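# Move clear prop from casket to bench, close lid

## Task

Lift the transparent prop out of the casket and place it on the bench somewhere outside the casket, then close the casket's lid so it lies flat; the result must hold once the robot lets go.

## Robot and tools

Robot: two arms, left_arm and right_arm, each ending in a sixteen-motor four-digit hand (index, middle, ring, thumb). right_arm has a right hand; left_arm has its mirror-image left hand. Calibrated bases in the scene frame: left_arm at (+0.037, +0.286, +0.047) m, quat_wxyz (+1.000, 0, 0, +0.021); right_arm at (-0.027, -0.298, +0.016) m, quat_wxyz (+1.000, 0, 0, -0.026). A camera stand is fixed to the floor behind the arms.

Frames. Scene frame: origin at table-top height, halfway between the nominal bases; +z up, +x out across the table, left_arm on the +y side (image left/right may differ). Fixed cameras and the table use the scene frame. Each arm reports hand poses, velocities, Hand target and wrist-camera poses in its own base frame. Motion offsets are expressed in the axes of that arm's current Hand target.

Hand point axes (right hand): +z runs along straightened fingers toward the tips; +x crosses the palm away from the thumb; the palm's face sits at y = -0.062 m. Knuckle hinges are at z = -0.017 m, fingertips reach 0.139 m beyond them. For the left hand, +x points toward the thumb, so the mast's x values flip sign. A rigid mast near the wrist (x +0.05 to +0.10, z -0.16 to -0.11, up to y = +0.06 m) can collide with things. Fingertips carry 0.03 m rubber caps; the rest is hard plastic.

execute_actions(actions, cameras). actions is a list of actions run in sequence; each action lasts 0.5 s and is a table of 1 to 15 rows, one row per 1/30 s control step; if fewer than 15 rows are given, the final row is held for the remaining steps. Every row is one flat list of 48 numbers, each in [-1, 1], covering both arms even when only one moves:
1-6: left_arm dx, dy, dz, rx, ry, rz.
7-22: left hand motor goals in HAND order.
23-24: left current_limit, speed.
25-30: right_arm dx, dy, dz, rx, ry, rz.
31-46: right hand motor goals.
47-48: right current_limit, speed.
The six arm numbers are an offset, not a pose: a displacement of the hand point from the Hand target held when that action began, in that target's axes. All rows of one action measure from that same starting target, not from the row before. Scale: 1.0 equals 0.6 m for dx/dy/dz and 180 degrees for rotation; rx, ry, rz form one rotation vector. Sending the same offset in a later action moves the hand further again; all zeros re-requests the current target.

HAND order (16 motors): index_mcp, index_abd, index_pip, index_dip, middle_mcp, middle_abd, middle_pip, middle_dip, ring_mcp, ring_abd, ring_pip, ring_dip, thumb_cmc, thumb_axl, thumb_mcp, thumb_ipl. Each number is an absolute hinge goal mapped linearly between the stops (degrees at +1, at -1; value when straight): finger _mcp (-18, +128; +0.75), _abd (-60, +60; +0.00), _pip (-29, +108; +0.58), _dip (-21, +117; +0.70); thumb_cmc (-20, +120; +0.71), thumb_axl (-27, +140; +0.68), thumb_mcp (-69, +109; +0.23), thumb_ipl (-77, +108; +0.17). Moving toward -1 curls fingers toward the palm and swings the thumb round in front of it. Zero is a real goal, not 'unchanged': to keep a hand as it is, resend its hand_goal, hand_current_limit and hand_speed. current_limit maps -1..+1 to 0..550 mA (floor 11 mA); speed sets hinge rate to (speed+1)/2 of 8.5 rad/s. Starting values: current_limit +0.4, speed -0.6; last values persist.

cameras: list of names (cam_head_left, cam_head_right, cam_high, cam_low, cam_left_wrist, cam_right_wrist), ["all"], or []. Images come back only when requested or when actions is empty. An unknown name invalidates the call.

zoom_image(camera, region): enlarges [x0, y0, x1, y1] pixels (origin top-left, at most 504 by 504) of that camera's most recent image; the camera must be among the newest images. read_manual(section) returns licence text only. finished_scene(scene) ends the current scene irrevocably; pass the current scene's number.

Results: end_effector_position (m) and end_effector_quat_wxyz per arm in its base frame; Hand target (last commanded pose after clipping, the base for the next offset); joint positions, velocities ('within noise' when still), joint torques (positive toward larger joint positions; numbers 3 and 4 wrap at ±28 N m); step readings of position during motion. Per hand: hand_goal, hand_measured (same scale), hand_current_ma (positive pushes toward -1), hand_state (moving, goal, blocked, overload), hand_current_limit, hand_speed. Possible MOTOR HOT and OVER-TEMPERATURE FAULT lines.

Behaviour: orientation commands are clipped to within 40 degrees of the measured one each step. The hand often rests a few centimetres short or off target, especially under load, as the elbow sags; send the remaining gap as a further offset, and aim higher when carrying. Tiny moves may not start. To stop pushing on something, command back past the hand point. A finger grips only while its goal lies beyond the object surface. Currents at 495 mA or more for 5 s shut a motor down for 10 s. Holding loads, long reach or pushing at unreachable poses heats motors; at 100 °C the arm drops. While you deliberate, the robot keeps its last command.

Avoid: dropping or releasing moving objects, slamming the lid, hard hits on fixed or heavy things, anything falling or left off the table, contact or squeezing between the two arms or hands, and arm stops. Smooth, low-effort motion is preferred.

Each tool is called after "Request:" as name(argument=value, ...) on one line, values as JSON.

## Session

Request:
execute_actions(actions=[])

Request:
zoom_image(camera="cam_high", region=[400, 100, 640, 300])

Request:
zoom_image(camera="cam_head_right", region=[280, 220, 480, 400])

Request:
zoom_image(camera="cam_low", region=[400, 160, 640, 300])

Scene clock: 0.00 s.
left_arm: end_effector_position=(+0.3592, +0.0519, +0.3201) hand_goal=(+0.754, +0.000, +0.576, +0.696, +0.754, +0.000, +0.576, +0.696, +0.754, +0.000, +0.576, +0.696, +0.714, +0.678, +0.226, +0.168) hand_measured=(+0.754, +0.000, +0.576, +0.696, +0.754, +0.000, +0.576, +0.696, +0.754, +0.000, +0.576, +0.696, +0.714, +0.678, +0.226, +0.168) hand_current_ma=(+0, +0, +0, +0, +0, +0, +0, +0, +0, +0, +0, +0, +0, +0, +0, +0) hand_state=(goal, goal, goal, goal, goal, goal, goal, goal, goal, goal, goal, goal, goal, goal, goal, goal) hand_current_limit=0.40 hand_speed=-0.60 end_effector_quat_wxyz=(+0.101, +0.955, +0.278, +0.030) | right_arm: end_effector_position=(+0.5902, +0.5497, +0.2686) hand_goal=(+0.754, +0.000, +0.576, +0.696, +0.754, +0.000, +0.576, +0.696, +0.754, +0.000, +0.576, +0.696, +0.714, +0.678, +0.226, +0.168) hand_measured=(+0.754, +0.000, +0.576, +0.696, +0.754, +0.000, +0.576, +0.696, +0.754, +0.000, +0.576, +0.696, +0.714, +0.678, +0.226, +0.168) hand_current_ma=(+0, +0, +0, +0, +0, +0, +0, +0, +0, +0, +0, +0, +0, +0, +0, +0) hand_state=(goal, goal, goal, goal, goal, goal, goal, goal, goal, goal, goal, goal, goal, goal, goal, goal) hand_current_limit=0.40 hand_speed=-0.60 end_effector_quat_wxyz=(-0.039, -0.057, +0.869, +0.490)
Joint positions: left_arm=[0.473 1.148 1.258 -1.66 0.211 1.475] | right_arm=[0.54 2.12 1.936 -0.819 -0.911 -0.878]
Joint velocities: within noise
Joint torques (N m): no reading
Heat: left arm: hottest shoulder 29 °C; right arm: hottest shoulder 29 °C.
Hand target: left_arm +0.3630, +0.0539, +0.3282; +0.099, +0.955, +0.277, +0.040 | right_arm +0.5949, +0.5524, +0.2692; -0.035, -0.059, +0.868, +0.492

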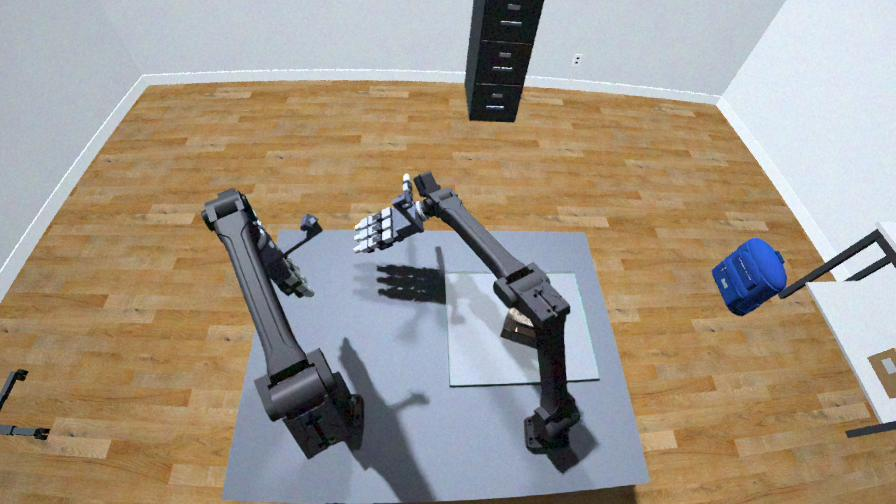

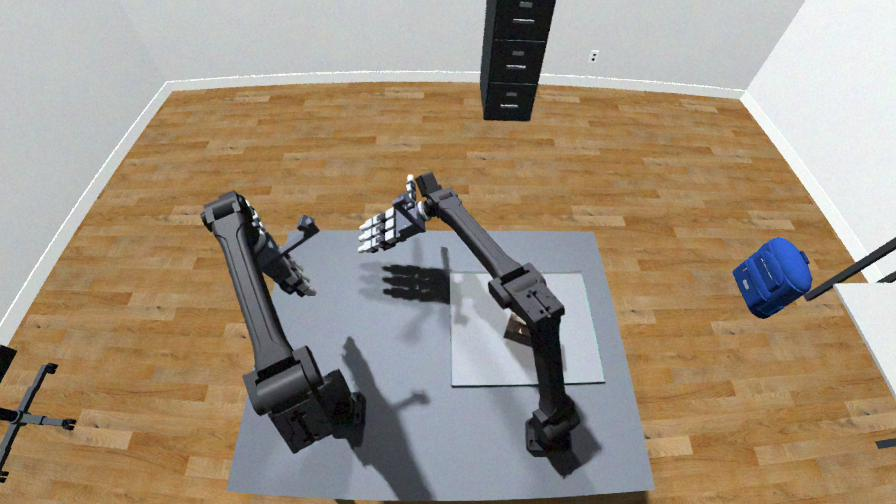

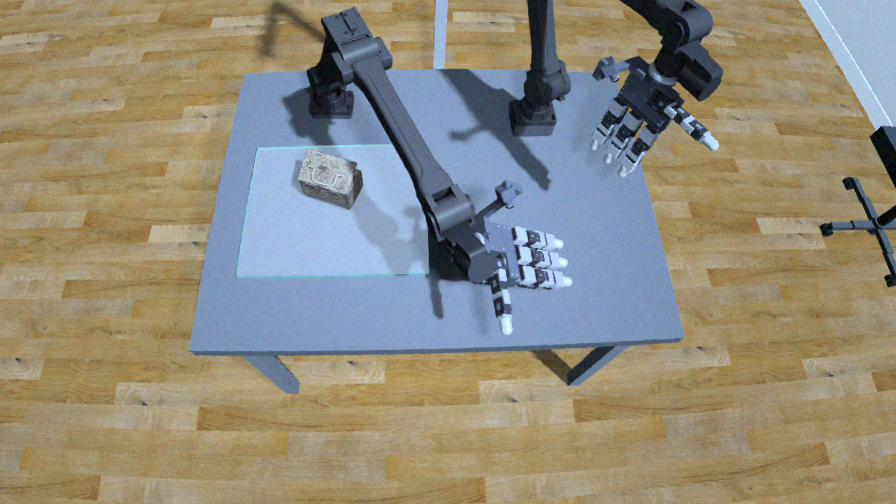

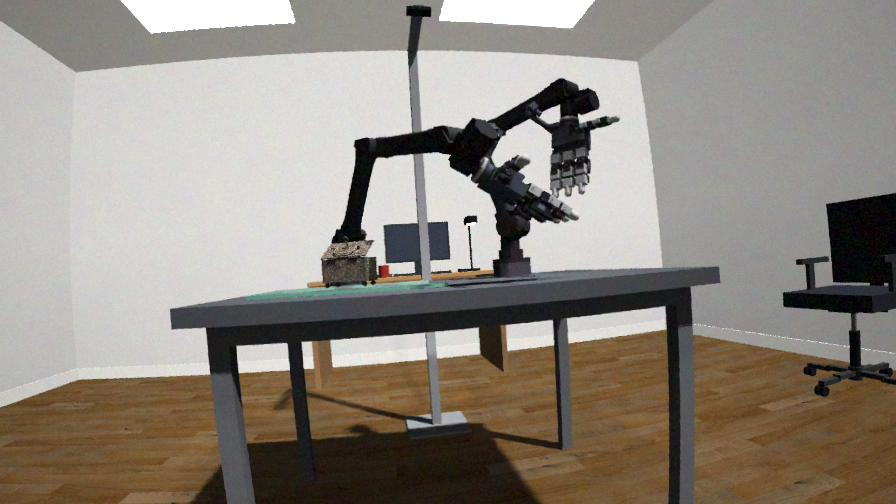

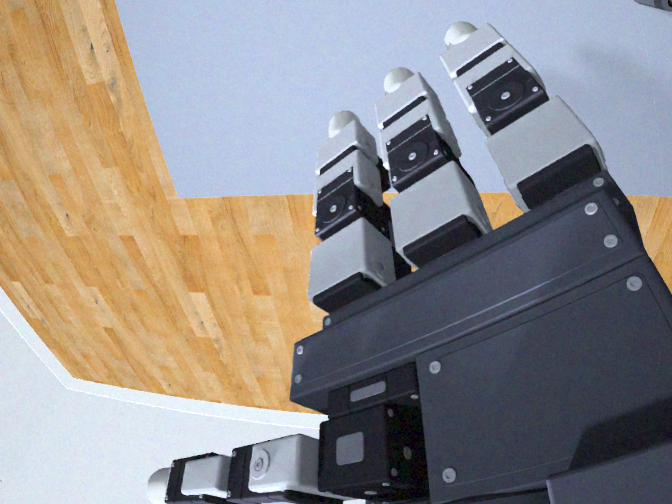

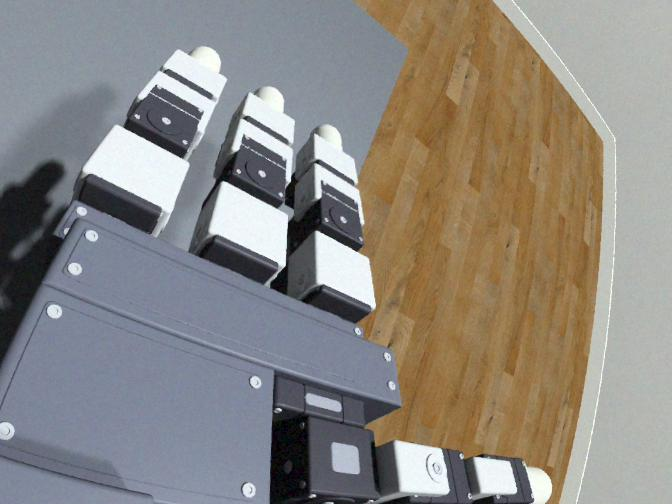

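Scaled by 2.100.

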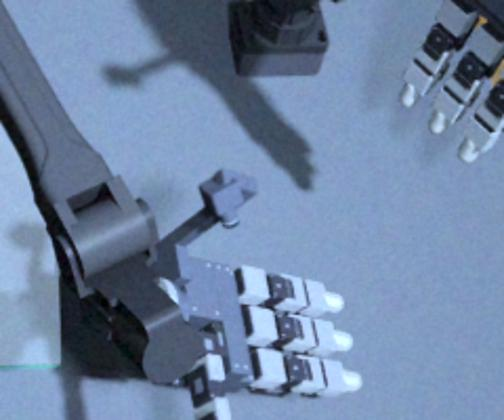

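Scaled by 2.520.

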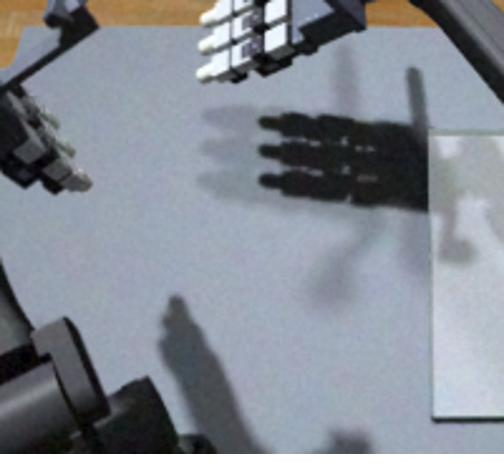

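Scaled by 2.100.

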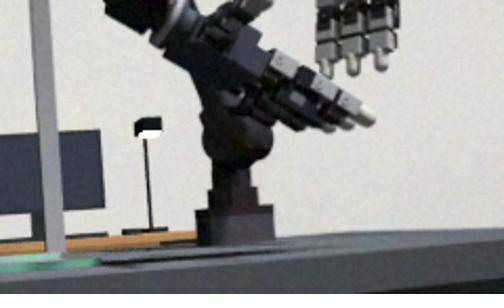

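Request:
zoom_image(camera="cam_high", region=[270, 120, 410, 240])

Request:
zoom_image(camera="cam_low", region=[300, 220, 400, 300])

Request:
zoom_image(camera="cam_head_right", region=[480, 290, 570, 370])

Request:
zoom_image(camera="cam_head_left", region=[480, 290, 570, 370])

Scaled by 3.600.

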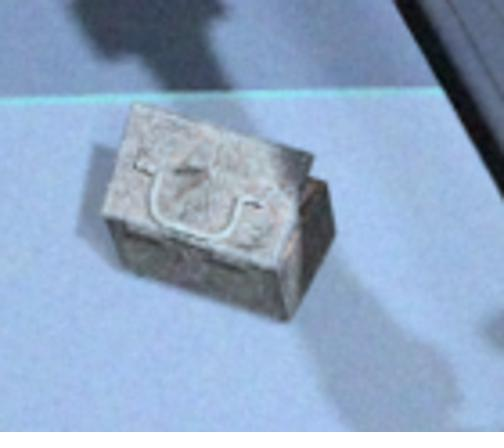

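Scaled by 5.040.

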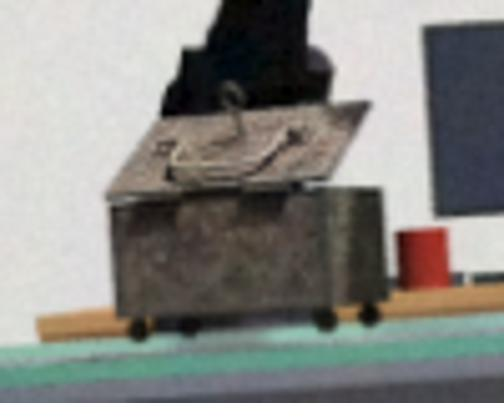

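Scaled by 5.600.

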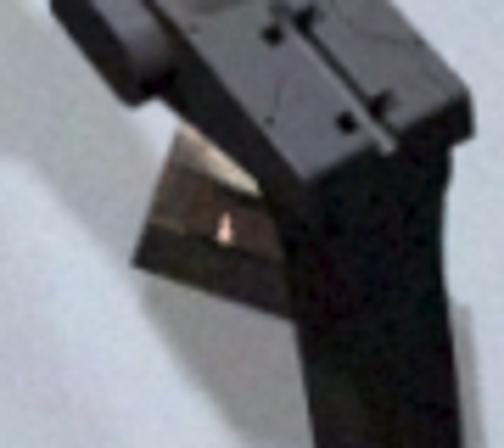

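Scaled by 5.600.

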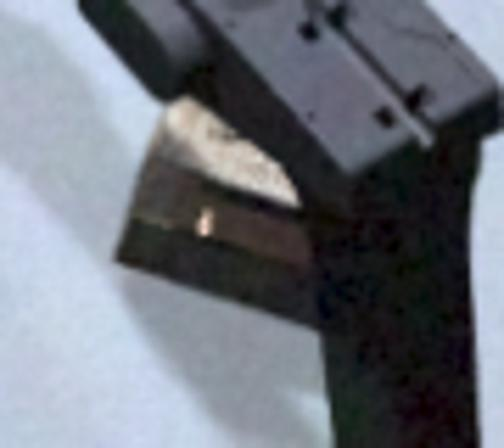

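Request:
execute_actions(actions=[[[0,0,0,0,0,0,0.754,0,0.576,0.696,0.754,0,0.576,0.696,0.754,0,0.576,0.696,0.714,0.678,0.226,0.168,0.4,-0.6,0.1183,-0.0457,-0.1213,0.0408,-0.0647,0.1138,0.754,0,0.576,0.696,0.754,0,0.576,0.696,0.754,0,0.576,0.696,0.714,0.678,0.226,0.168,0.4,-0.6]],[[0,0,0,0,0,0,0.754,0,0.576,0.696,0.754,0,0.576,0.696,0.754,0,0.576,0.696,0.714,0.678,0.226,0.168,0.4,-0.6,0.0665,-0.0958,-0.1312,0.0408,-0.0647,0.1138,0.754,0,0.576,0.696,0.754,0,0.576,0.696,0.754,0,0.576,0.696,0.714,0.678,0.226,0.168,0.4,-0.6]]], cameras=["cam_high"])

Scene clock: 16.13 s.
left_arm: end_effector_position=(+0.3592, +0.0519, +0.3201) hand_goal=(+0.754, +0.000, +0.576, +0.696, +0.754, +0.000, +0.576, +0.696, +0.754, +0.000, +0.576, +0.696, +0.714, +0.678, +0.226, +0.168) hand_measured=(+0.754, +0.000, +0.576, +0.696, +0.754, +0.000, +0.576, +0.696, +0.754, +0.000, +0.576, +0.696, +0.714, +0.678, +0.224, +0.168) hand_current_ma=(-1, +0, +1, +0, -1, +0, +1, +0, -1, +0, +1, +0, +0, -1, -6, -1) hand_state=(goal, goal, goal, goal, goal, goal, goal, goal, goal, goal, goal, goal, goal, goal, goal, goal) hand_current_limit=0.40 hand_speed=-0.60 end_effector_quat_wxyz=(+0.101, +0.955, +0.278, +0.030) | right_arm: end_effector_position=(+0.4778, +0.3762, +0.3052) hand_goal=(+0.754, +0.000, +0.576, +0.696, +0.754, +0.000, +0.576, +0.696, +0.754, +0.000, +0.576, +0.696, +0.714, +0.678, +0.226, +0.168) hand_measured=(+0.760, +0.000, +0.576, +0.696, +0.760, +0.000, +0.576, +0.696, +0.760, +0.000, +0.576, +0.696, +0.720, +0.678, +0.224, +0.168) hand_current_ma=(+5, +0, +0, +0, +5, +0, +0, +0, +4, +0, +0, +0, +4, +0, -1, +0) hand_state=(goal, goal, goal, goal, goal, goal, goal, goal, goal, goal, goal, goal, goal, goal, goal, goal) hand_current_limit=0.40 hand_speed=-0.60 end_effector_quat_wxyz=(-0.018, +0.335, +0.877, +0.343)
Joint positions: left_arm=[0.473 1.148 1.258 -1.66 0.211 1.475] | right_arm=[0.565 1.403 1.247 -0.838 -0.424 -0.148]
Joint torques (N m): left_arm=[-0.26 -6.59 9.48 0.53 0.4 -0.06] | right_arm=[-0.21 -11.11 10 1.24 -0.23 0.15]
Heat: left arm: hottest elbow 30 °C; right arm: hottest shoulder 30 °C.
Hand target: left_arm +0.3630, +0.0539, +0.3282; +0.099, +0.955, +0.277, +0.040 | right_arm +0.4754, +0.3813, +0.2971; -0.024, +0.340, +0.877, +0.338
Off the commanded pose: left_arm 0.009 m, 1 deg | right_arm 0.010 m, 1 deg.
Step readings (end_effector_position of left_arm | right_arm):
0: (+0.3592, +0.0519, +0.3201) | (+0.5902, +0.5497, +0.2686)
1: (+0.3592, +0.0519, +0.3201) | (+0.5904, +0.5496, +0.2679)
2: (+0.3592, +0.0519, +0.3201) | (+0.5904, +0.5475, +0.2640)
4: (+0.3592, +0.0519, +0.3201) | (+0.5779, +0.5326, +0.2487)
8: (+0.3592, +0.0519, +0.3201) | (+0.5434, +0.4965, +0.2413)
15: (+0.3592, +0.0519, +0.3201) | (+0.5286, +0.4700, +0.2977)
16: (+0.3592, +0.0519, +0.3201) | (+0.5291, +0.4676, +0.3029)
17: (+0.3592, +0.0519, +0.3201) | (+0.5301, +0.4621, +0.3023)
19: (+0.3592, +0.0519, +0.3201) | (+0.5210, +0.4404, +0.2914)
23: (+0.3592, +0.0519, +0.3201) | (+0.4904, +0.3966, +0.2805)
30: (+0.3592, +0.0519, +0.3201) | (+0.4799, +0.3774, +0.3140)
Images, in order (width x height): cam_high 896x504.

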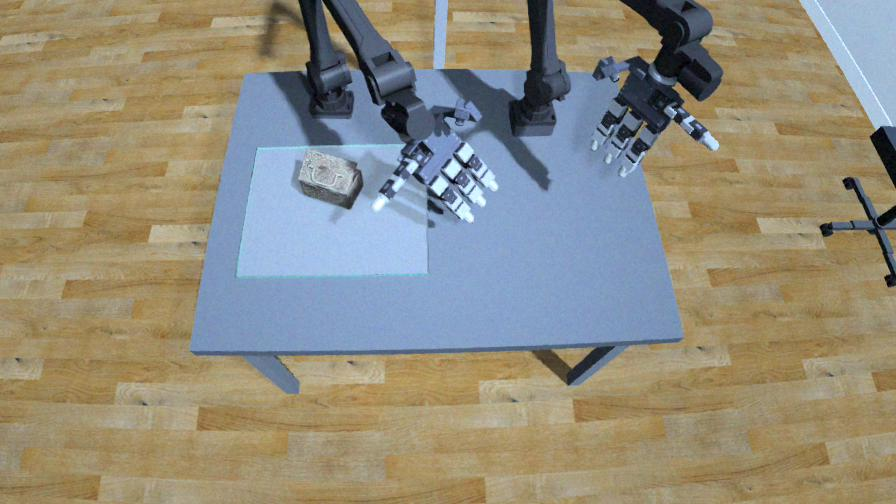

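Request:
execute_actions(actions=[[[0,0,0,0,0,0,0.754,0,0.576,0.696,0.754,0,0.576,0.696,0.754,0,0.576,0.696,0.714,0.678,0.226,0.168,0.4,-0.6,0.0002,-0.1245,-0.1237,0.0408,-0.0647,0.1138,0.754,0,0.576,0.696,0.754,0,0.576,0.696,0.754,0,0.576,0.696,0.714,0.678,0.226,0.168,0.4,-0.6]],[[0,0,0,0,0,0,0.754,0,0.576,0.696,0.754,0,0.576,0.696,0.754,0,0.576,0.696,0.714,0.678,0.226,0.168,0.4,-0.6,-0.0685,-0.1267,-0.1002,0.0408,-0.0647,0.1138,0.754,0,0.576,0.696,0.754,0,0.576,0.696,0.754,0,0.576,0.696,0.714,0.678,0.226,0.168,0.4,-0.6]],[[0,0,0,0,0,0,0.754,0,0.576,0.696,0.754,0,0.576,0.696,0.754,0,0.576,0.696,0.714,0.678,0.226,0.168,0.4,-0.6,-0.1272,-0.1018,-0.0650,0.0408,-0.0647,0.1138,0.754,0,0.576,0.696,0.754,0,0.576,0.696,0.754,0,0.576,0.696,0.714,0.678,0.226,0.168,0.4,-0.6]]], cameras=["cam_high","cam_right_wrist","cam_head_left"])

Scene clock: 22.93 s.
left_arm: end_effector_position=(+0.3592, +0.0519, +0.3201) hand_goal=(+0.754, +0.000, +0.576, +0.696, +0.754, +0.000, +0.576, +0.696, +0.754, +0.000, +0.576, +0.696, +0.714, +0.678, +0.226, +0.168) hand_measured=(+0.754, +0.000, +0.576, +0.696, +0.754, +0.000, +0.576, +0.696, +0.754, +0.000, +0.576, +0.696, +0.714, +0.678, +0.224, +0.168) hand_current_ma=(-1, +0, +1, +0, -1, +0, +1, +0, -1, +0, +1, +0, +0, -1, -6, -1) hand_state=(goal, goal, goal, goal, goal, goal, goal, goal, goal, goal, goal, goal, goal, goal, goal, goal) hand_current_limit=0.40 hand_speed=-0.60 end_effector_quat_wxyz=(+0.101, +0.955, +0.278, +0.030) | right_arm: end_effector_position=(+0.2943, +0.1201, +0.3195) hand_goal=(+0.754, +0.000, +0.576, +0.696, +0.754, +0.000, +0.576, +0.696, +0.754, +0.000, +0.576, +0.696, +0.714, +0.678, +0.226, +0.168) hand_measured=(+0.754, +0.000, +0.576, +0.696, +0.754, +0.000, +0.576, +0.696, +0.754, +0.000, +0.576, +0.696, +0.716, +0.678, +0.222, +0.168) hand_current_ma=(+0, +0, +0, +0, +0, +0, +0, +0, +0, +0, +0, +0, +0, +0, -2, +0) hand_state=(goal, goal, goal, goal, goal, goal, goal, goal, goal, goal, goal, goal, goal, goal, goal, goal) hand_current_limit=0.40 hand_speed=-0.60 end_effector_quat_wxyz=(+0.009, +0.801, +0.597, +0.035)
Joint positions: left_arm=[0.473 1.148 1.258 -1.66 0.211 1.475] | right_arm=[0.663 1.024 1.217 -1.694 0.02 0.951]
Joint torques (N m): left_arm=[-1.03 -6.95 9.42 0.47 0.39 -0.01] | right_arm=[-0.32 -4.37 12.96 -0.16 0.19 0.21]
Heat: left arm: hottest elbow 30 °C; right arm: hottest shoulder 30 °C.
Hand target: left_arm +0.3630, +0.0539, +0.3282; +0.099, +0.955, +0.277, +0.040 | right_arm +0.2961, +0.1247, +0.3390; +0.000, +0.802, +0.598, +0.005
Off the commanded pose: left_arm 0.009 m, 1 deg | right_arm 0.020 m, 4 deg.
joint sent to its limit (right arm) — joint 4 (wrist pitch), lower limit. The joint targets are off in orientation, not in position.
Step readings (end_effector_position of left_arm | right_arm):
0: (+0.3592, +0.0519, +0.3201) | (+0.4778, +0.3761, +0.3052)
1: (+0.3592, +0.0519, +0.3201) | (+0.4783, +0.3752, +0.3047)
2: (+0.3592, +0.0519, +0.3201) | (+0.4789, +0.3706, +0.3020)
4: (+0.3592, +0.0519, +0.3201) | (+0.4707, +0.3503, +0.2917)
8: (+0.3592, +0.0519, +0.3201) | (+0.4393, +0.3102, +0.2941)
15: (+0.3592, +0.0519, +0.3201) | (+0.4150, +0.2925, +0.3149)
16: (+0.3592, +0.0519, +0.3201) | (+0.4142, +0.2911, +0.3130)
17: (+0.3592, +0.0519, +0.3201) | (+0.4126, +0.2849, +0.3087)
19: (+0.3592, +0.0519, +0.3201) | (+0.4018, +0.2638, +0.3003)
23: (+0.3592, +0.0519, +0.3201) | (+0.3737, +0.2270, +0.3014)
30: (+0.3592, +0.0519, +0.3201) | (+0.3528, +0.2060, +0.3099)
31: (+0.3592, +0.0519, +0.3201) | (+0.3520, +0.2041, +0.3102)
32: (+0.3592, +0.0519, +0.3201) | (+0.3491, +0.1977, +0.3099)
34: (+0.3592, +0.0519, +0.3201) | (+0.3369, +0.1773, +0.3087)
38: (+0.3592, +0.0519, +0.3201) | (+0.3117, +0.1443, +0.3114)
45: (+0.3592, +0.0519, +0.3201) | (+0.2963, +0.1240, +0.3196)
Images, in order (width x height): cam_head_left 896x504, cam_high 896x504, cam_right_wrist 672x504.

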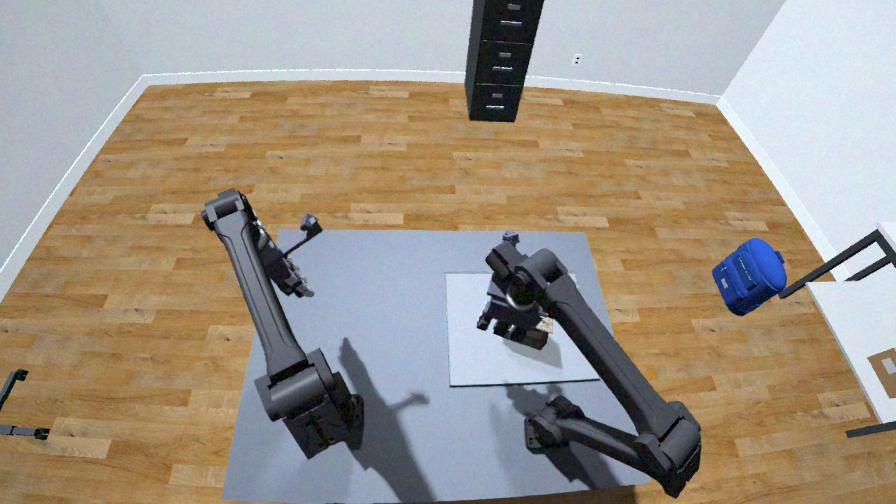

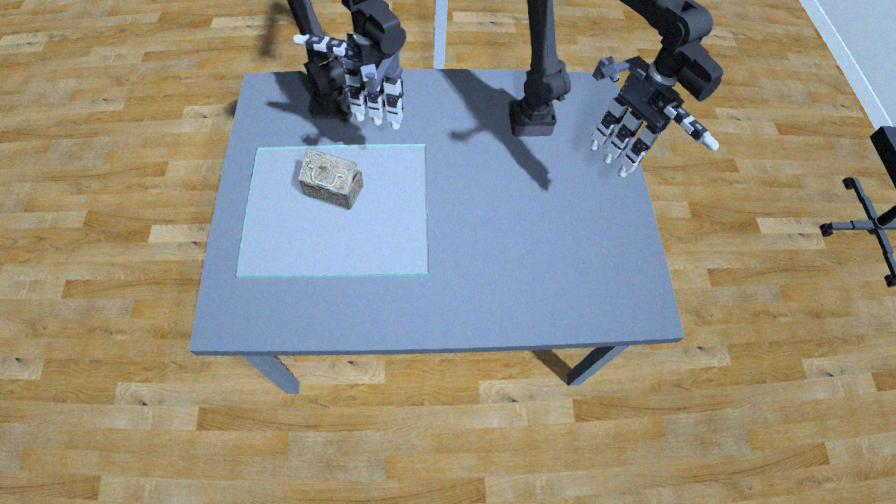

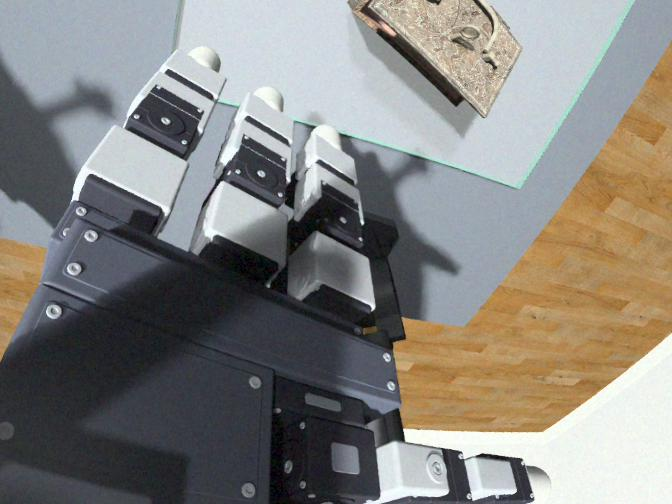

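Request:
zoom_image(camera="cam_right_wrist", region=[320, 0, 560, 180])

Request:
zoom_image(camera="cam_high", region=[270, 120, 410, 240])

Scaled by 2.100 from the camera's 672x504 image, which has a finer 960x720 frame.

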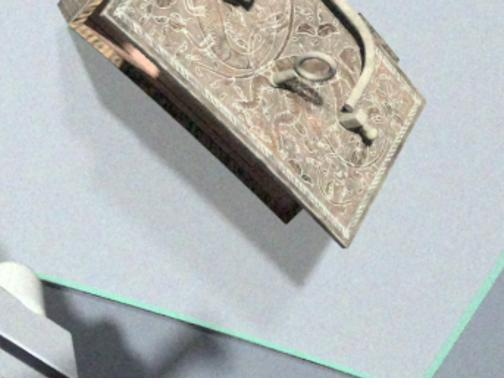

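Scaled by 3.600.

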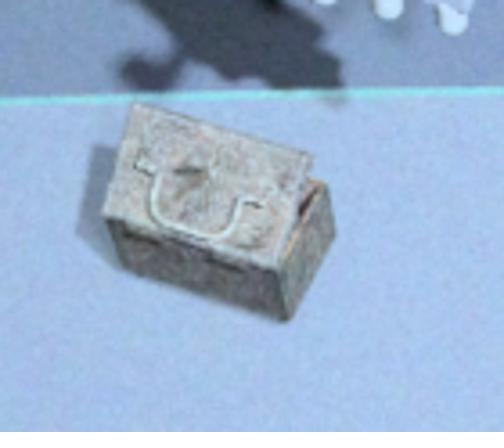

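Request:
execute_actions(actions=[[[0,0,0,0,0,0,0.754,0,0.576,0.696,0.754,0,0.576,0.696,0.754,0,0.576,0.696,0.714,0.678,0.226,0.168,0.4,-0.6,0.102,0.0218,-0.01,-0.083,0,0,0.754,0,0.576,-0.17,0.0,0,0,0.0,0.0,0,0,0,0.714,0.678,0.226,0.168,0.4,-0.3]]], cameras=["cam_right_wrist","cam_low"])

Request:
zoom_image(camera="cam_right_wrist", region=[240, 0, 480, 180])

Scene clock: 31.10 s.
left_arm: end_effector_position=(+0.3592, +0.0519, +0.3201) hand_goal=(+0.754, +0.000, +0.576, +0.696, +0.754, +0.000, +0.576, +0.696, +0.754, +0.000, +0.576, +0.696, +0.714, +0.678, +0.226, +0.168) hand_measured=(+0.754, +0.000, +0.576, +0.696, +0.754, +0.000, +0.576, +0.696, +0.754, +0.000, +0.576, +0.696, +0.714, +0.678, +0.224, +0.168) hand_current_ma=(-1, +0, +1, +0, -1, +0, +1, +0, -1, +0, +1, +0, +0, -1, -6, -1) hand_state=(goal, goal, goal, goal, goal, goal, goal, goal, goal, goal, goal, goal, goal, goal, goal, goal) hand_current_limit=0.40 hand_speed=-0.60 end_effector_quat_wxyz=(+0.101, +0.955, +0.278, +0.030) | right_arm: end_effector_position=(+0.3183, +0.1704, +0.3281) hand_goal=(+0.754, +0.000, +0.576, -0.170, +0.000, +0.000, +0.000, +0.000, +0.000, +0.000, +0.000, +0.000, +0.714, +0.678, +0.226, +0.168) hand_measured=(+0.754, +0.000, +0.576, -0.166, +0.020, +0.000, +0.006, +0.004, +0.018, +0.000, +0.006, +0.004, +0.716, +0.678, +0.222, +0.168) hand_current_ma=(+0, +0, +0, +2, +26, +0, +5, +2, +22, +0, +4, +2, +0, +0, -2, +0) hand_state=(goal, goal, goal, goal, blocked, goal, goal, goal, goal, goal, goal, goal, goal, goal, goal, goal) hand_current_limit=0.40 hand_speed=-0.30 end_effector_quat_wxyz=(+0.109, +0.791, +0.599, +0.060)
Joint positions: left_arm=[0.473 1.148 1.258 -1.66 0.211 1.475] | right_arm=[0.845 1.139 1.259 -1.614 0.237 1.11]
Joint torques (N m): left_arm=[-1.55 -6.83 9.68 0.42 0.43 -0.04] | right_arm=[-0.97 -5.6 13.35 0.57 0.49 0.21]
Heat: left arm: hottest elbow 31 °C; right arm: hottest shoulder 30 °C.
Hand target: left_arm +0.3630, +0.0539, +0.3282; +0.099, +0.955, +0.277, +0.040 | right_arm +0.3260, +0.1795, +0.3455; +0.105, +0.795, +0.592, +0.082
Off the commanded pose: left_arm 0.009 m, 1 deg | right_arm 0.021 m, 3 deg.
Step readings (end_effector_position of left_arm | right_arm):
0: (+0.3592, +0.0519, +0.3201) | (+0.2942, +0.1200, +0.3195)
1: (+0.3592, +0.0519, +0.3201) | (+0.2945, +0.1196, +0.3199)
2: (+0.3592, +0.0519, +0.3201) | (+0.2960, +0.1188, +0.3222)
4: (+0.3592, +0.0519, +0.3201) | (+0.3017, +0.1259, +0.3296)
8: (+0.3592, +0.0519, +0.3201) | (+0.3095, +0.1618, +0.3336)
15: (+0.3592, +0.0519, +0.3201) | (+0.3179, +0.1711, +0.3250)
Images, in order (width x height): cam_low 896x504, cam_right_wrist 672x504.

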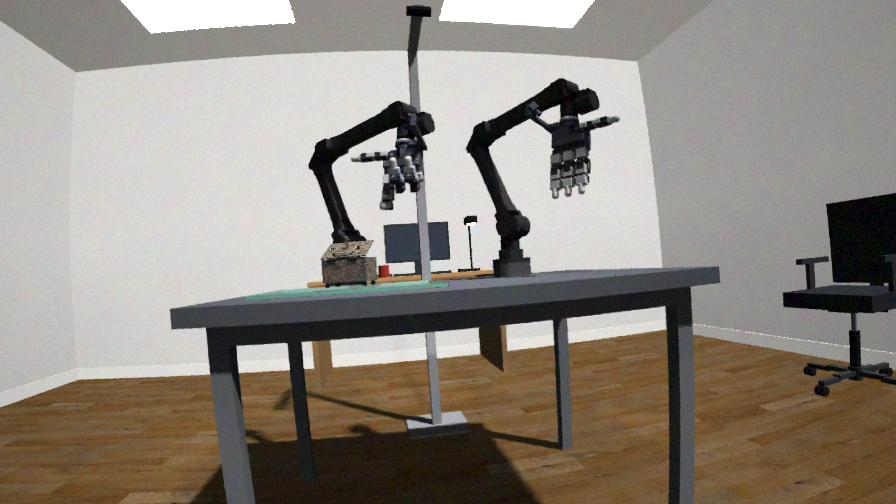

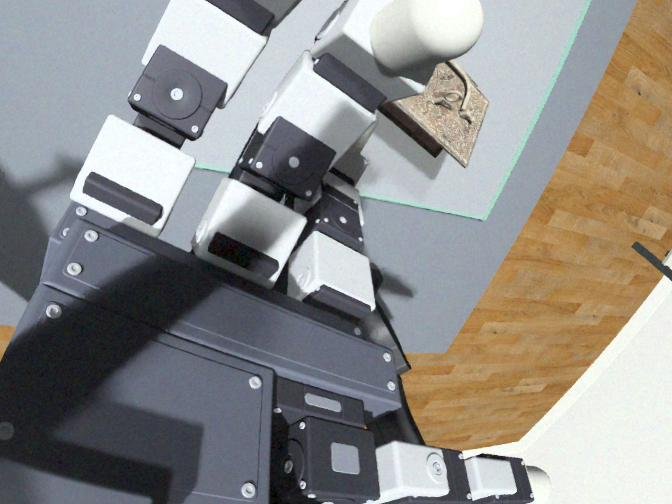

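Scaled by 2.100 from the camera's 672x504 image, which has a finer 960x720 frame.

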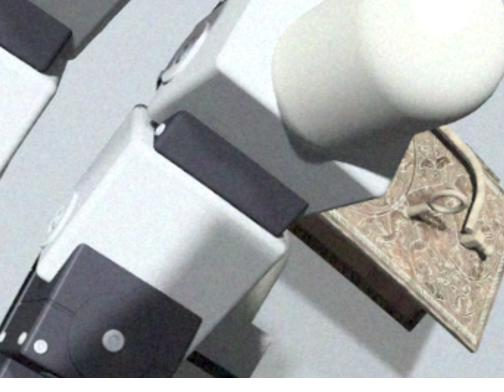

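Request:
execute_actions(actions=[[[0,0,0,0,0,0,0.754,0,0.576,0.696,0.754,0,0.576,0.696,0.754,0,0.576,0.696,0.714,0.678,0.226,0.168,0.4,-0.6,0,0,0,0,0,0,0.754,0,0.576,-0.17,0.9,0,0.7,0.696,0.9,0,0.7,0.696,0.714,0.678,0.226,0.168,0.4,-0.2]]], cameras=["cam_right_wrist"])

Request:
zoom_image(camera="cam_right_wrist", region=[300, 0, 540, 180])

Scene clock: 32.60 s.
left_arm: end_effector_position=(+0.3592, +0.0519, +0.3201) hand_goal=(+0.754, +0.000, +0.576, +0.696, +0.754, +0.000, +0.576, +0.696, +0.754, +0.000, +0.576, +0.696, +0.714, +0.678, +0.226, +0.168) hand_measured=(+0.754, +0.000, +0.576, +0.696, +0.754, +0.000, +0.576, +0.696, +0.754, +0.000, +0.576, +0.696, +0.714, +0.678, +0.224, +0.168) hand_current_ma=(-1, +0, +1, +0, -1, +0, +1, +0, -1, +0, +1, +0, +0, -1, -6, -1) hand_state=(goal, goal, goal, goal, goal, goal, goal, goal, goal, goal, goal, goal, goal, goal, goal, goal) hand_current_limit=0.40 hand_speed=-0.60 end_effector_quat_wxyz=(+0.101, +0.955, +0.278, +0.030) | right_arm: end_effector_position=(+0.3186, +0.1704, +0.3290) hand_goal=(+0.754, +0.000, +0.576, -0.170, +0.900, +0.000, +0.700, +0.696, +0.900, +0.000, +0.700, +0.696, +0.714, +0.678, +0.226, +0.168) hand_measured=(+0.754, +0.000, +0.576, -0.166, +0.896, +0.000, +0.698, +0.694, +0.896, +0.000, +0.698, +0.694, +0.716, +0.678, +0.222, +0.168) hand_current_ma=(+0, +0, +0, +2, -2, +0, -1, -1, -2, +0, -1, -1, +0, +0, -2, +0) hand_state=(goal, goal, goal, goal, goal, goal, goal, goal, goal, goal, goal, goal, goal, goal, goal, goal) hand_current_limit=0.40 hand_speed=-0.20 end_effector_quat_wxyz=(+0.109, +0.791, +0.598, +0.061)
Joint positions: left_arm=[0.473 1.148 1.258 -1.66 0.211 1.475] | right_arm=[0.845 1.139 1.261 -1.614 0.238 1.111]
Joint torques (N m): left_arm=[-1.14 -6.36 9.77 0.24 0.39 -0.05] | right_arm=[-0.85 -5.36 13.2 0.51 0.36 0.2]
Heat: left arm: hottest elbow 31 °C; right arm: hottest elbow 31 °C.
Hand target: left_arm +0.3630, +0.0539, +0.3282; +0.099, +0.955, +0.277, +0.040 | right_arm +0.3260, +0.1795, +0.3456; +0.105, +0.795, +0.592, +0.083
Off the commanded pose: left_arm 0.009 m, 1 deg | right_arm 0.020 m, 3 deg.
Step readings (end_effector_position of left_arm | right_arm):
0: (+0.3592, +0.0519, +0.3201) | (+0.3183, +0.1704, +0.3281)
1: (+0.3592, +0.0519, +0.3201) | (+0.3183, +0.1704, +0.3281)
2: (+0.3592, +0.0519, +0.3201) | (+0.3185, +0.1702, +0.3285)
4: (+0.3592, +0.0519, +0.3201) | (+0.3187, +0.1704, +0.3291)
8: (+0.3592, +0.0519, +0.3201) | (+0.3187, +0.1704, +0.3291)
15: (+0.3592, +0.0519, +0.3201) | (+0.3186, +0.1704, +0.3290)
Images, in order (width x height): cam_right_wrist 672x504.

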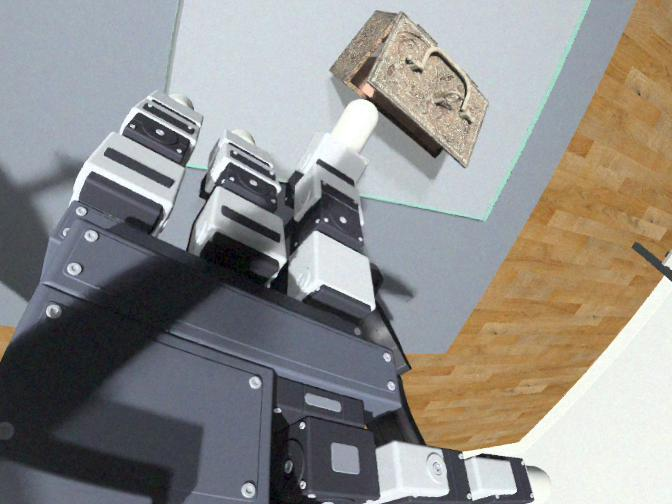

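Scaled by 2.100 from the camera's 672x504 image, which has a finer 960x720 frame.

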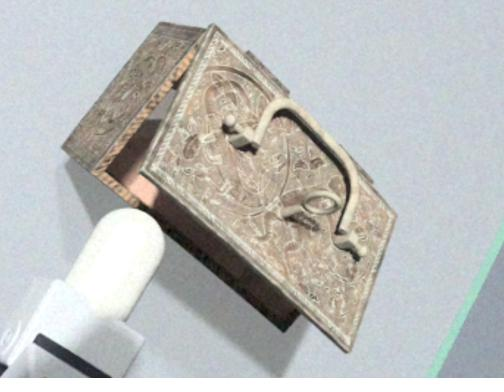

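Request:
zoom_image(camera="cam_right_wrist", region=[325, 0, 415, 120])

Request:
zoom_image(camera="cam_right_wrist", region=[400, 60, 500, 180])

Scaled by 4.200 from the camera's 672x504 image, which has a finer 960x720 frame.

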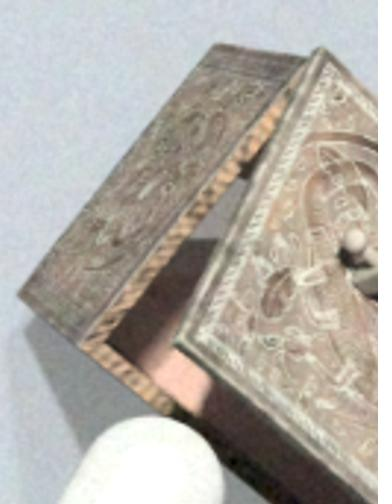

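Scaled by 4.200 from the camera's 672x504 image, which has a finer 960x720 frame.

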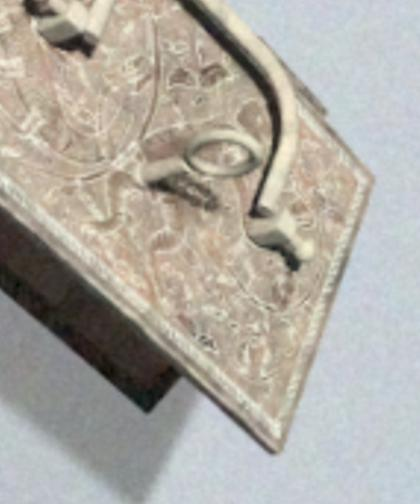

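Request:
execute_actions(actions=[[[0,0,0,0,0,0,0.754,0,0.576,0.696,0.754,0,0.576,0.696,0.754,0,0.576,0.696,0.714,0.678,0.226,0.168,0.4,-0.6,-0.0912,-0.0465,0.0688,0,0,-0.005,0.754,0,0.576,-0.03,0.9,0,0.7,0.696,0.9,0,0.7,0.696,0.714,0.678,0.226,0.168,0.4,-0.2]]], cameras=["cam_right_wrist"])

Request:
zoom_image(camera="cam_right_wrist", region=[300, 0, 540, 180])

Scene clock: 39.60 s.
left_arm: end_effector_position=(+0.3592, +0.0519, +0.3201) hand_goal=(+0.754, +0.000, +0.576, +0.696, +0.754, +0.000, +0.576, +0.696, +0.754, +0.000, +0.576, +0.696, +0.714, +0.678, +0.226, +0.168) hand_measured=(+0.754, +0.000, +0.576, +0.696, +0.754, +0.000, +0.576, +0.696, +0.754, +0.000, +0.576, +0.696, +0.714, +0.678, +0.224, +0.168) hand_current_ma=(-1, +0, +1, +0, -1, +0, +1, +0, -1, +0, +1, +0, +0, -1, -6, -1) hand_state=(goal, goal, goal, goal, goal, goal, goal, goal, goal, goal, goal, goal, goal, goal, goal, goal) hand_current_limit=0.40 hand_speed=-0.60 end_effector_quat_wxyz=(+0.101, +0.955, +0.278, +0.030) | right_arm: end_effector_position=(+0.2926, +0.1344, +0.2997) hand_goal=(+0.754, +0.000, +0.576, -0.030, +0.900, +0.000, +0.700, +0.696, +0.900, +0.000, +0.700, +0.696, +0.714, +0.678, +0.226, +0.168) hand_measured=(+0.754, +0.000, +0.576, -0.032, +0.896, +0.000, +0.698, +0.694, +0.898, +0.000, +0.698, +0.694, +0.716, +0.678, +0.222, +0.168) hand_current_ma=(+0, +0, +0, -1, -2, +0, -1, -1, -1, +0, -1, -1, +0, +0, -2, +0) hand_state=(goal, goal, goal, goal, goal, goal, goal, goal, goal, goal, goal, goal, goal, goal, goal, goal) hand_current_limit=0.40 hand_speed=-0.20 end_effector_quat_wxyz=(+0.106, +0.790, +0.599, +0.078)
Joint positions: left_arm=[0.473 1.148 1.258 -1.66 0.211 1.475] | right_arm=[0.827 0.99 1.079 -1.542 0.236 1.085]
Joint torques (N m): left_arm=[-1.73 -6.95 9.59 0.61 0.37 -0.03] | right_arm=[-2.02 -4.48 8.77 0.8 0.3 -0.04]
Heat: left arm: hottest elbow 31 °C; right arm: hottest elbow 32 °C.
Hand target: left_arm +0.3630, +0.0539, +0.3282; +0.099, +0.955, +0.277, +0.040 | right_arm +0.2951, +0.1320, +0.2979; +0.105, +0.790, +0.599, +0.082
Off the commanded pose: left_arm 0.009 m, 1 deg | right_arm 0.004 m, 0 deg.
Step readings (end_effector_position of left_arm | right_arm):
0: (+0.3592, +0.0519, +0.3201) | (+0.3186, +0.1704, +0.3290)
1: (+0.3592, +0.0519, +0.3201) | (+0.3187, +0.1705, +0.3291)
2: (+0.3592, +0.0519, +0.3201) | (+0.3186, +0.1704, +0.3282)
4: (+0.3592, +0.0519, +0.3201) | (+0.3147, +0.1659, +0.3203)
8: (+0.3592, +0.0519, +0.3201) | (+0.2965, +0.1420, +0.2993)
15: (+0.3592, +0.0519, +0.3201) | (+0.2917, +0.1336, +0.2995)
Images, in order (width x height): cam_right_wrist 672x504.

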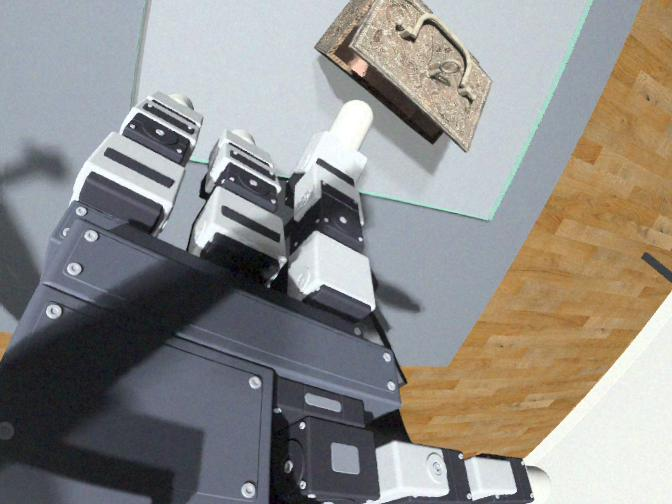

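Scaled by 2.100 from the camera's 672x504 image, which has a finer 960x720 frame.

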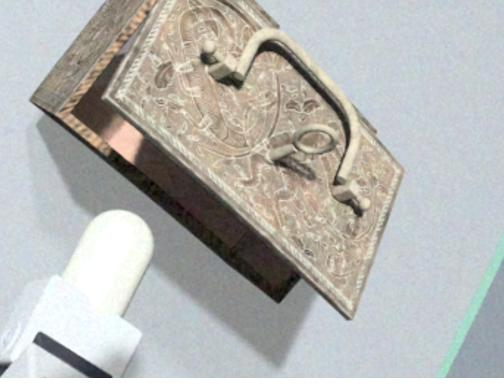

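Request:
zoom_image(camera="cam_right_wrist", region=[310, 0, 410, 100])

Request:
zoom_image(camera="cam_right_wrist", region=[410, 60, 510, 160])

Scaled by 5.040 from the camera's 672x504 image, which has a finer 960x720 frame.

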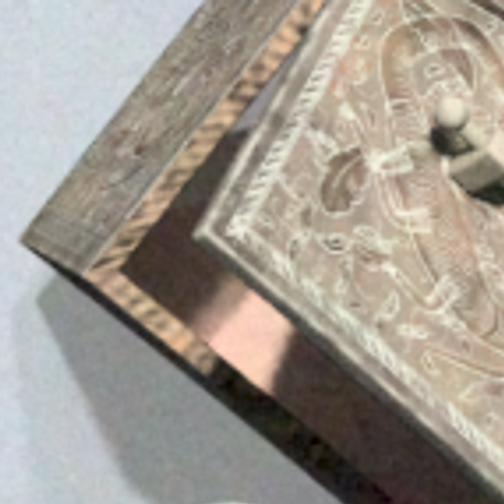

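Scaled by 5.040 from the camera's 672x504 image, which has a finer 960x720 frame.

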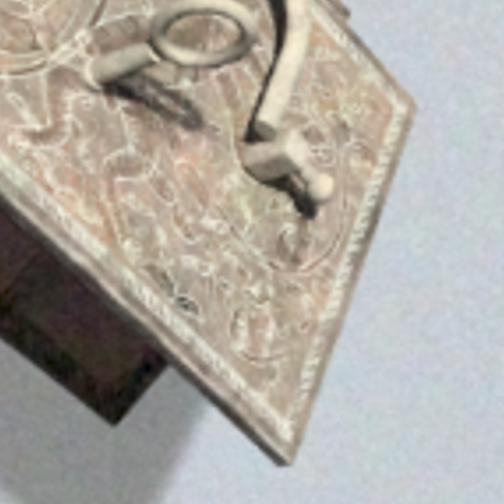

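Request:
execute_actions(actions=[[[0,0,0,0,0,0,0.754,0,0.576,0.696,0.754,0,0.576,0.696,0.754,0,0.576,0.696,0.714,0.678,0.226,0.168,0.4,-0.6,-0.005,-0.018,0.1493,0,0,0,0.754,0,0.576,-0.03,0.9,0,0.7,0.696,0.9,0,0.7,0.696,0.714,0.678,0.226,0.168,0.4,-0.2]]], cameras=["cam_right_wrist"])

Request:
zoom_image(camera="cam_right_wrist", region=[300, 0, 540, 180])

Scene clock: 43.77 s.
left_arm: end_effector_position=(+0.3592, +0.0519, +0.3201) hand_goal=(+0.754, +0.000, +0.576, +0.696, +0.754, +0.000, +0.576, +0.696, +0.754, +0.000, +0.576, +0.696, +0.714, +0.678, +0.226, +0.168) hand_measured=(+0.754, +0.000, +0.576, +0.696, +0.754, +0.000, +0.576, +0.696, +0.754, +0.000, +0.576, +0.696, +0.714, +0.678, +0.224, +0.168) hand_current_ma=(-1, +0, +1, +0, -1, +0, +1, +0, -1, +0, +1, +0, +0, -1, -6, -1) hand_state=(goal, goal, goal, goal, goal, goal, goal, goal, goal, goal, goal, goal, goal, goal, goal, goal) hand_current_limit=0.40 hand_speed=-0.60 end_effector_quat_wxyz=(+0.101, +0.955, +0.278, +0.030) | right_arm: end_effector_position=(+0.3016, +0.1254, +0.2105) hand_goal=(+0.754, +0.000, +0.576, -0.030, +0.900, +0.000, +0.700, +0.696, +0.900, +0.000, +0.700, +0.696, +0.714, +0.678, +0.226, +0.168) hand_measured=(+0.754, +0.000, +0.576, -0.032, +0.898, +0.000, +0.698, +0.694, +0.898, +0.000, +0.698, +0.694, +0.716, +0.678, +0.222, +0.168) hand_current_ma=(+0, +0, +0, -1, -1, +0, -1, -1, -1, +0, -1, -1, +0, +0, -2, +0) hand_state=(goal, goal, goal, goal, goal, goal, goal, goal, goal, goal, goal, goal, goal, goal, goal, goal) hand_current_limit=0.40 hand_speed=-0.20 end_effector_quat_wxyz=(+0.105, +0.790, +0.599, +0.081)
Joint positions: left_arm=[0.473 1.148 1.258 -1.66 0.211 1.475] | right_arm=[0.778 0.991 0.845 -1.289 0.229 1.035]
Joint torques (N m): left_arm=[-0.73 -6.77 9.57 0.55 0.43 -0.01] | right_arm=[-1.96 -3.14 9.61 0.84 0.3 -0.06]
Heat: left arm: hottest elbow 31 °C; right arm: hottest elbow 32 °C.
Hand target: left_arm +0.3630, +0.0539, +0.3282; +0.099, +0.955, +0.277, +0.040 | right_arm +0.3072, +0.1258, +0.2088; +0.105, +0.790, +0.598, +0.082
Off the commanded pose: left_arm 0.009 m, 1 deg | right_arm 0.006 m, 0 deg.
Step readings (end_effector_position of left_arm | right_arm):
0: (+0.3592, +0.0519, +0.3201) | (+0.2926, +0.1344, +0.2997)
1: (+0.3592, +0.0519, +0.3201) | (+0.2927, +0.1344, +0.2989)
2: (+0.3592, +0.0519, +0.3201) | (+0.2942, +0.1349, +0.2949)
4: (+0.3592, +0.0519, +0.3201) | (+0.2960, +0.1346, +0.2764)
8: (+0.3592, +0.0519, +0.3201) | (+0.2917, +0.1219, +0.2239)
15: (+0.3592, +0.0519, +0.3201) | (+0.2992, +0.1236, +0.2099)
Images, in order (width x height): cam_right_wrist 672x504.

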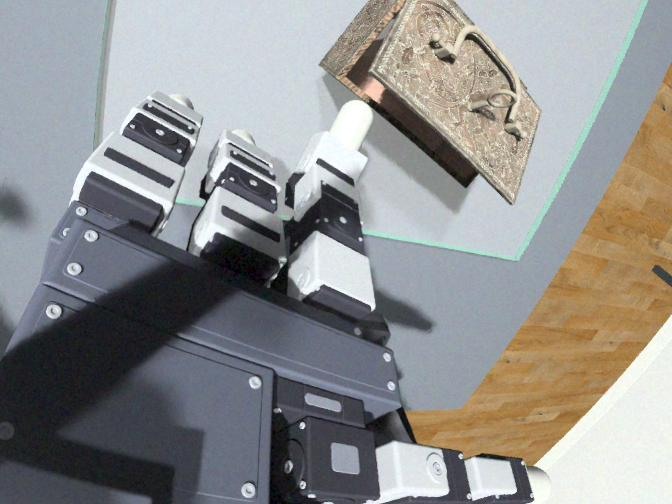

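Scaled by 2.100 from the camera's 672x504 image, which has a finer 960x720 frame.

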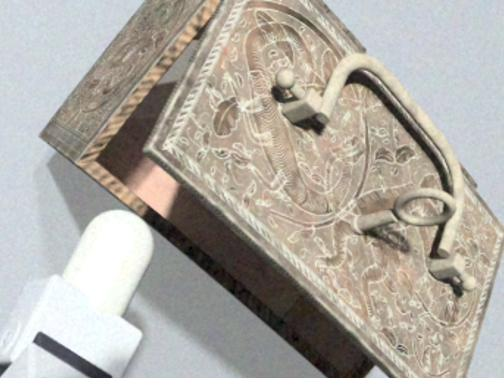

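Request:
execute_actions(actions=[[[0,0,0,0,0,0,0.754,0,0.576,0.696,0.754,0,0.576,0.696,0.754,0,0.576,0.696,0.714,0.678,0.226,0.168,0.4,-0.6,0.005,0.0428,0.0133,0,0,0,0.754,0,0.576,-0.03,0.9,0,0.7,0.696,0.9,0,0.7,0.696,0.714,0.678,0.226,0.168,0.4,-0.2]]], cameras=["cam_right_wrist","cam_high"])

Request:
zoom_image(camera="cam_right_wrist", region=[300, 0, 540, 180])

Scene clock: 45.73 s.
left_arm: end_effector_position=(+0.3592, +0.0519, +0.3201) hand_goal=(+0.754, +0.000, +0.576, +0.696, +0.754, +0.000, +0.576, +0.696, +0.754, +0.000, +0.576, +0.696, +0.714, +0.678, +0.226, +0.168) hand_measured=(+0.754, +0.000, +0.576, +0.696, +0.754, +0.000, +0.576, +0.696, +0.754, +0.000, +0.576, +0.696, +0.714, +0.678, +0.224, +0.168) hand_current_ma=(-1, +0, +1, +0, -1, +0, +1, +0, -1, +0, +1, +0, +0, -1, -6, -1) hand_state=(goal, goal, goal, goal, goal, goal, goal, goal, goal, goal, goal, goal, goal, goal, goal, goal) hand_current_limit=0.40 hand_speed=-0.60 end_effector_quat_wxyz=(+0.101, +0.955, +0.278, +0.030) | right_arm: end_effector_position=(+0.3220, +0.1162, +0.1991) hand_goal=(+0.754, +0.000, +0.576, -0.030, +0.900, +0.000, +0.700, +0.696, +0.900, +0.000, +0.700, +0.696, +0.714, +0.678, +0.226, +0.168) hand_measured=(+0.754, +0.000, +0.576, -0.032, +0.898, +0.000, +0.698, +0.694, +0.898, +0.000, +0.698, +0.694, +0.716, +0.678, +0.222, +0.168) hand_current_ma=(+0, +0, +0, -1, -1, +0, -1, -1, -1, +0, -1, -1, +0, +0, -2, +0) hand_state=(goal, goal, goal, goal, goal, goal, goal, goal, goal, goal, goal, goal, goal, goal, goal, goal) hand_current_limit=0.40 hand_speed=-0.20 end_effector_quat_wxyz=(+0.106, +0.790, +0.600, +0.069)
Joint positions: left_arm=[0.473 1.148 1.258 -1.66 0.211 1.475] | right_arm=[0.701 1.034 0.845 -1.251 0.219 0.957]
Joint torques (N m): left_arm=[-0.91 -6.83 9.63 0.44 0.4 -0.02] | right_arm=[-2.08 -3.55 11.71 0.8 0.24 -0.06]
Heat: left arm: hottest elbow 31 °C; right arm: hottest elbow 33 °C.
Hand target: left_arm +0.3630, +0.0539, +0.3282; +0.099, +0.955, +0.277, +0.040 | right_arm +0.3338, +0.1214, +0.2079; +0.105, +0.790, +0.599, +0.082
Off the commanded pose: left_arm 0.009 m, 1 deg | right_arm 0.016 m, 1 deg.
Step readings (end_effector_position of left_arm | right_arm):
0: (+0.3592, +0.0519, +0.3201) | (+0.3016, +0.1254, +0.2105)
1: (+0.3592, +0.0519, +0.3201) | (+0.3017, +0.1254, +0.2105)
2: (+0.3592, +0.0519, +0.3201) | (+0.3026, +0.1255, +0.2102)
4: (+0.3592, +0.0519, +0.3201) | (+0.3076, +0.1228, +0.2087)
8: (+0.3592, +0.0519, +0.3201) | (+0.3179, +0.1147, +0.2027)
15: (+0.3592, +0.0519, +0.3201) | (+0.3216, +0.1155, +0.1991)
Images, in order (width x height): cam_high 896x504, cam_right_wrist 672x504.

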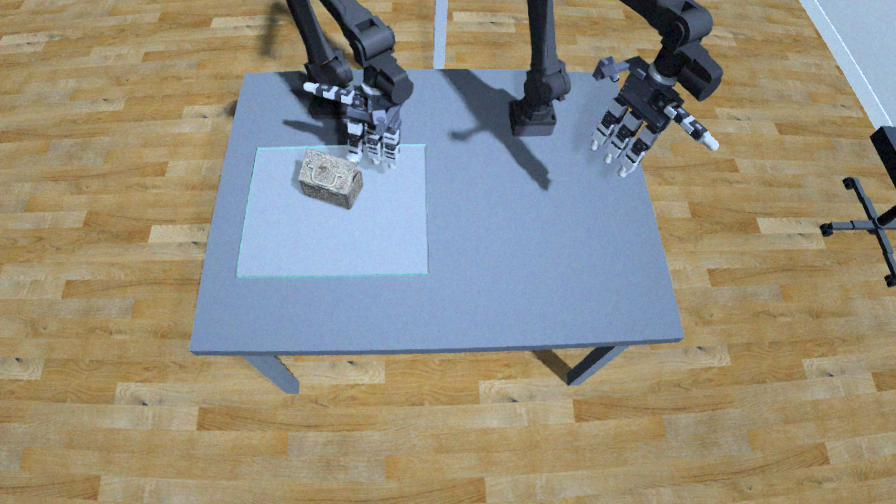

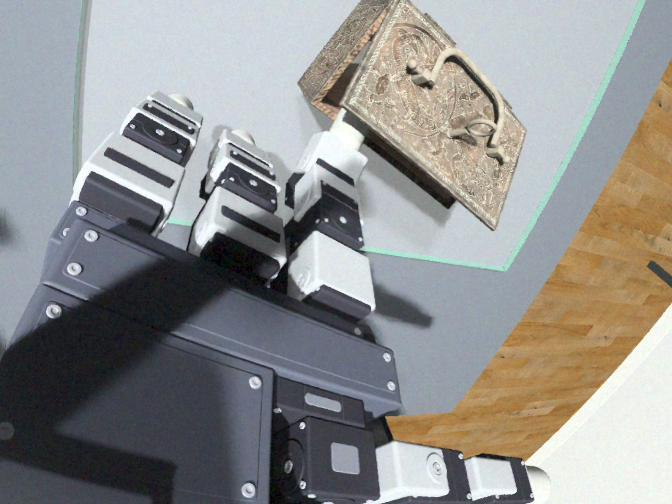

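Scaled by 2.100 from the camera's 672x504 image, which has a finer 960x720 frame.

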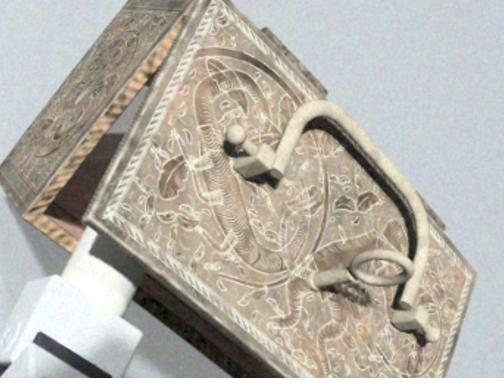

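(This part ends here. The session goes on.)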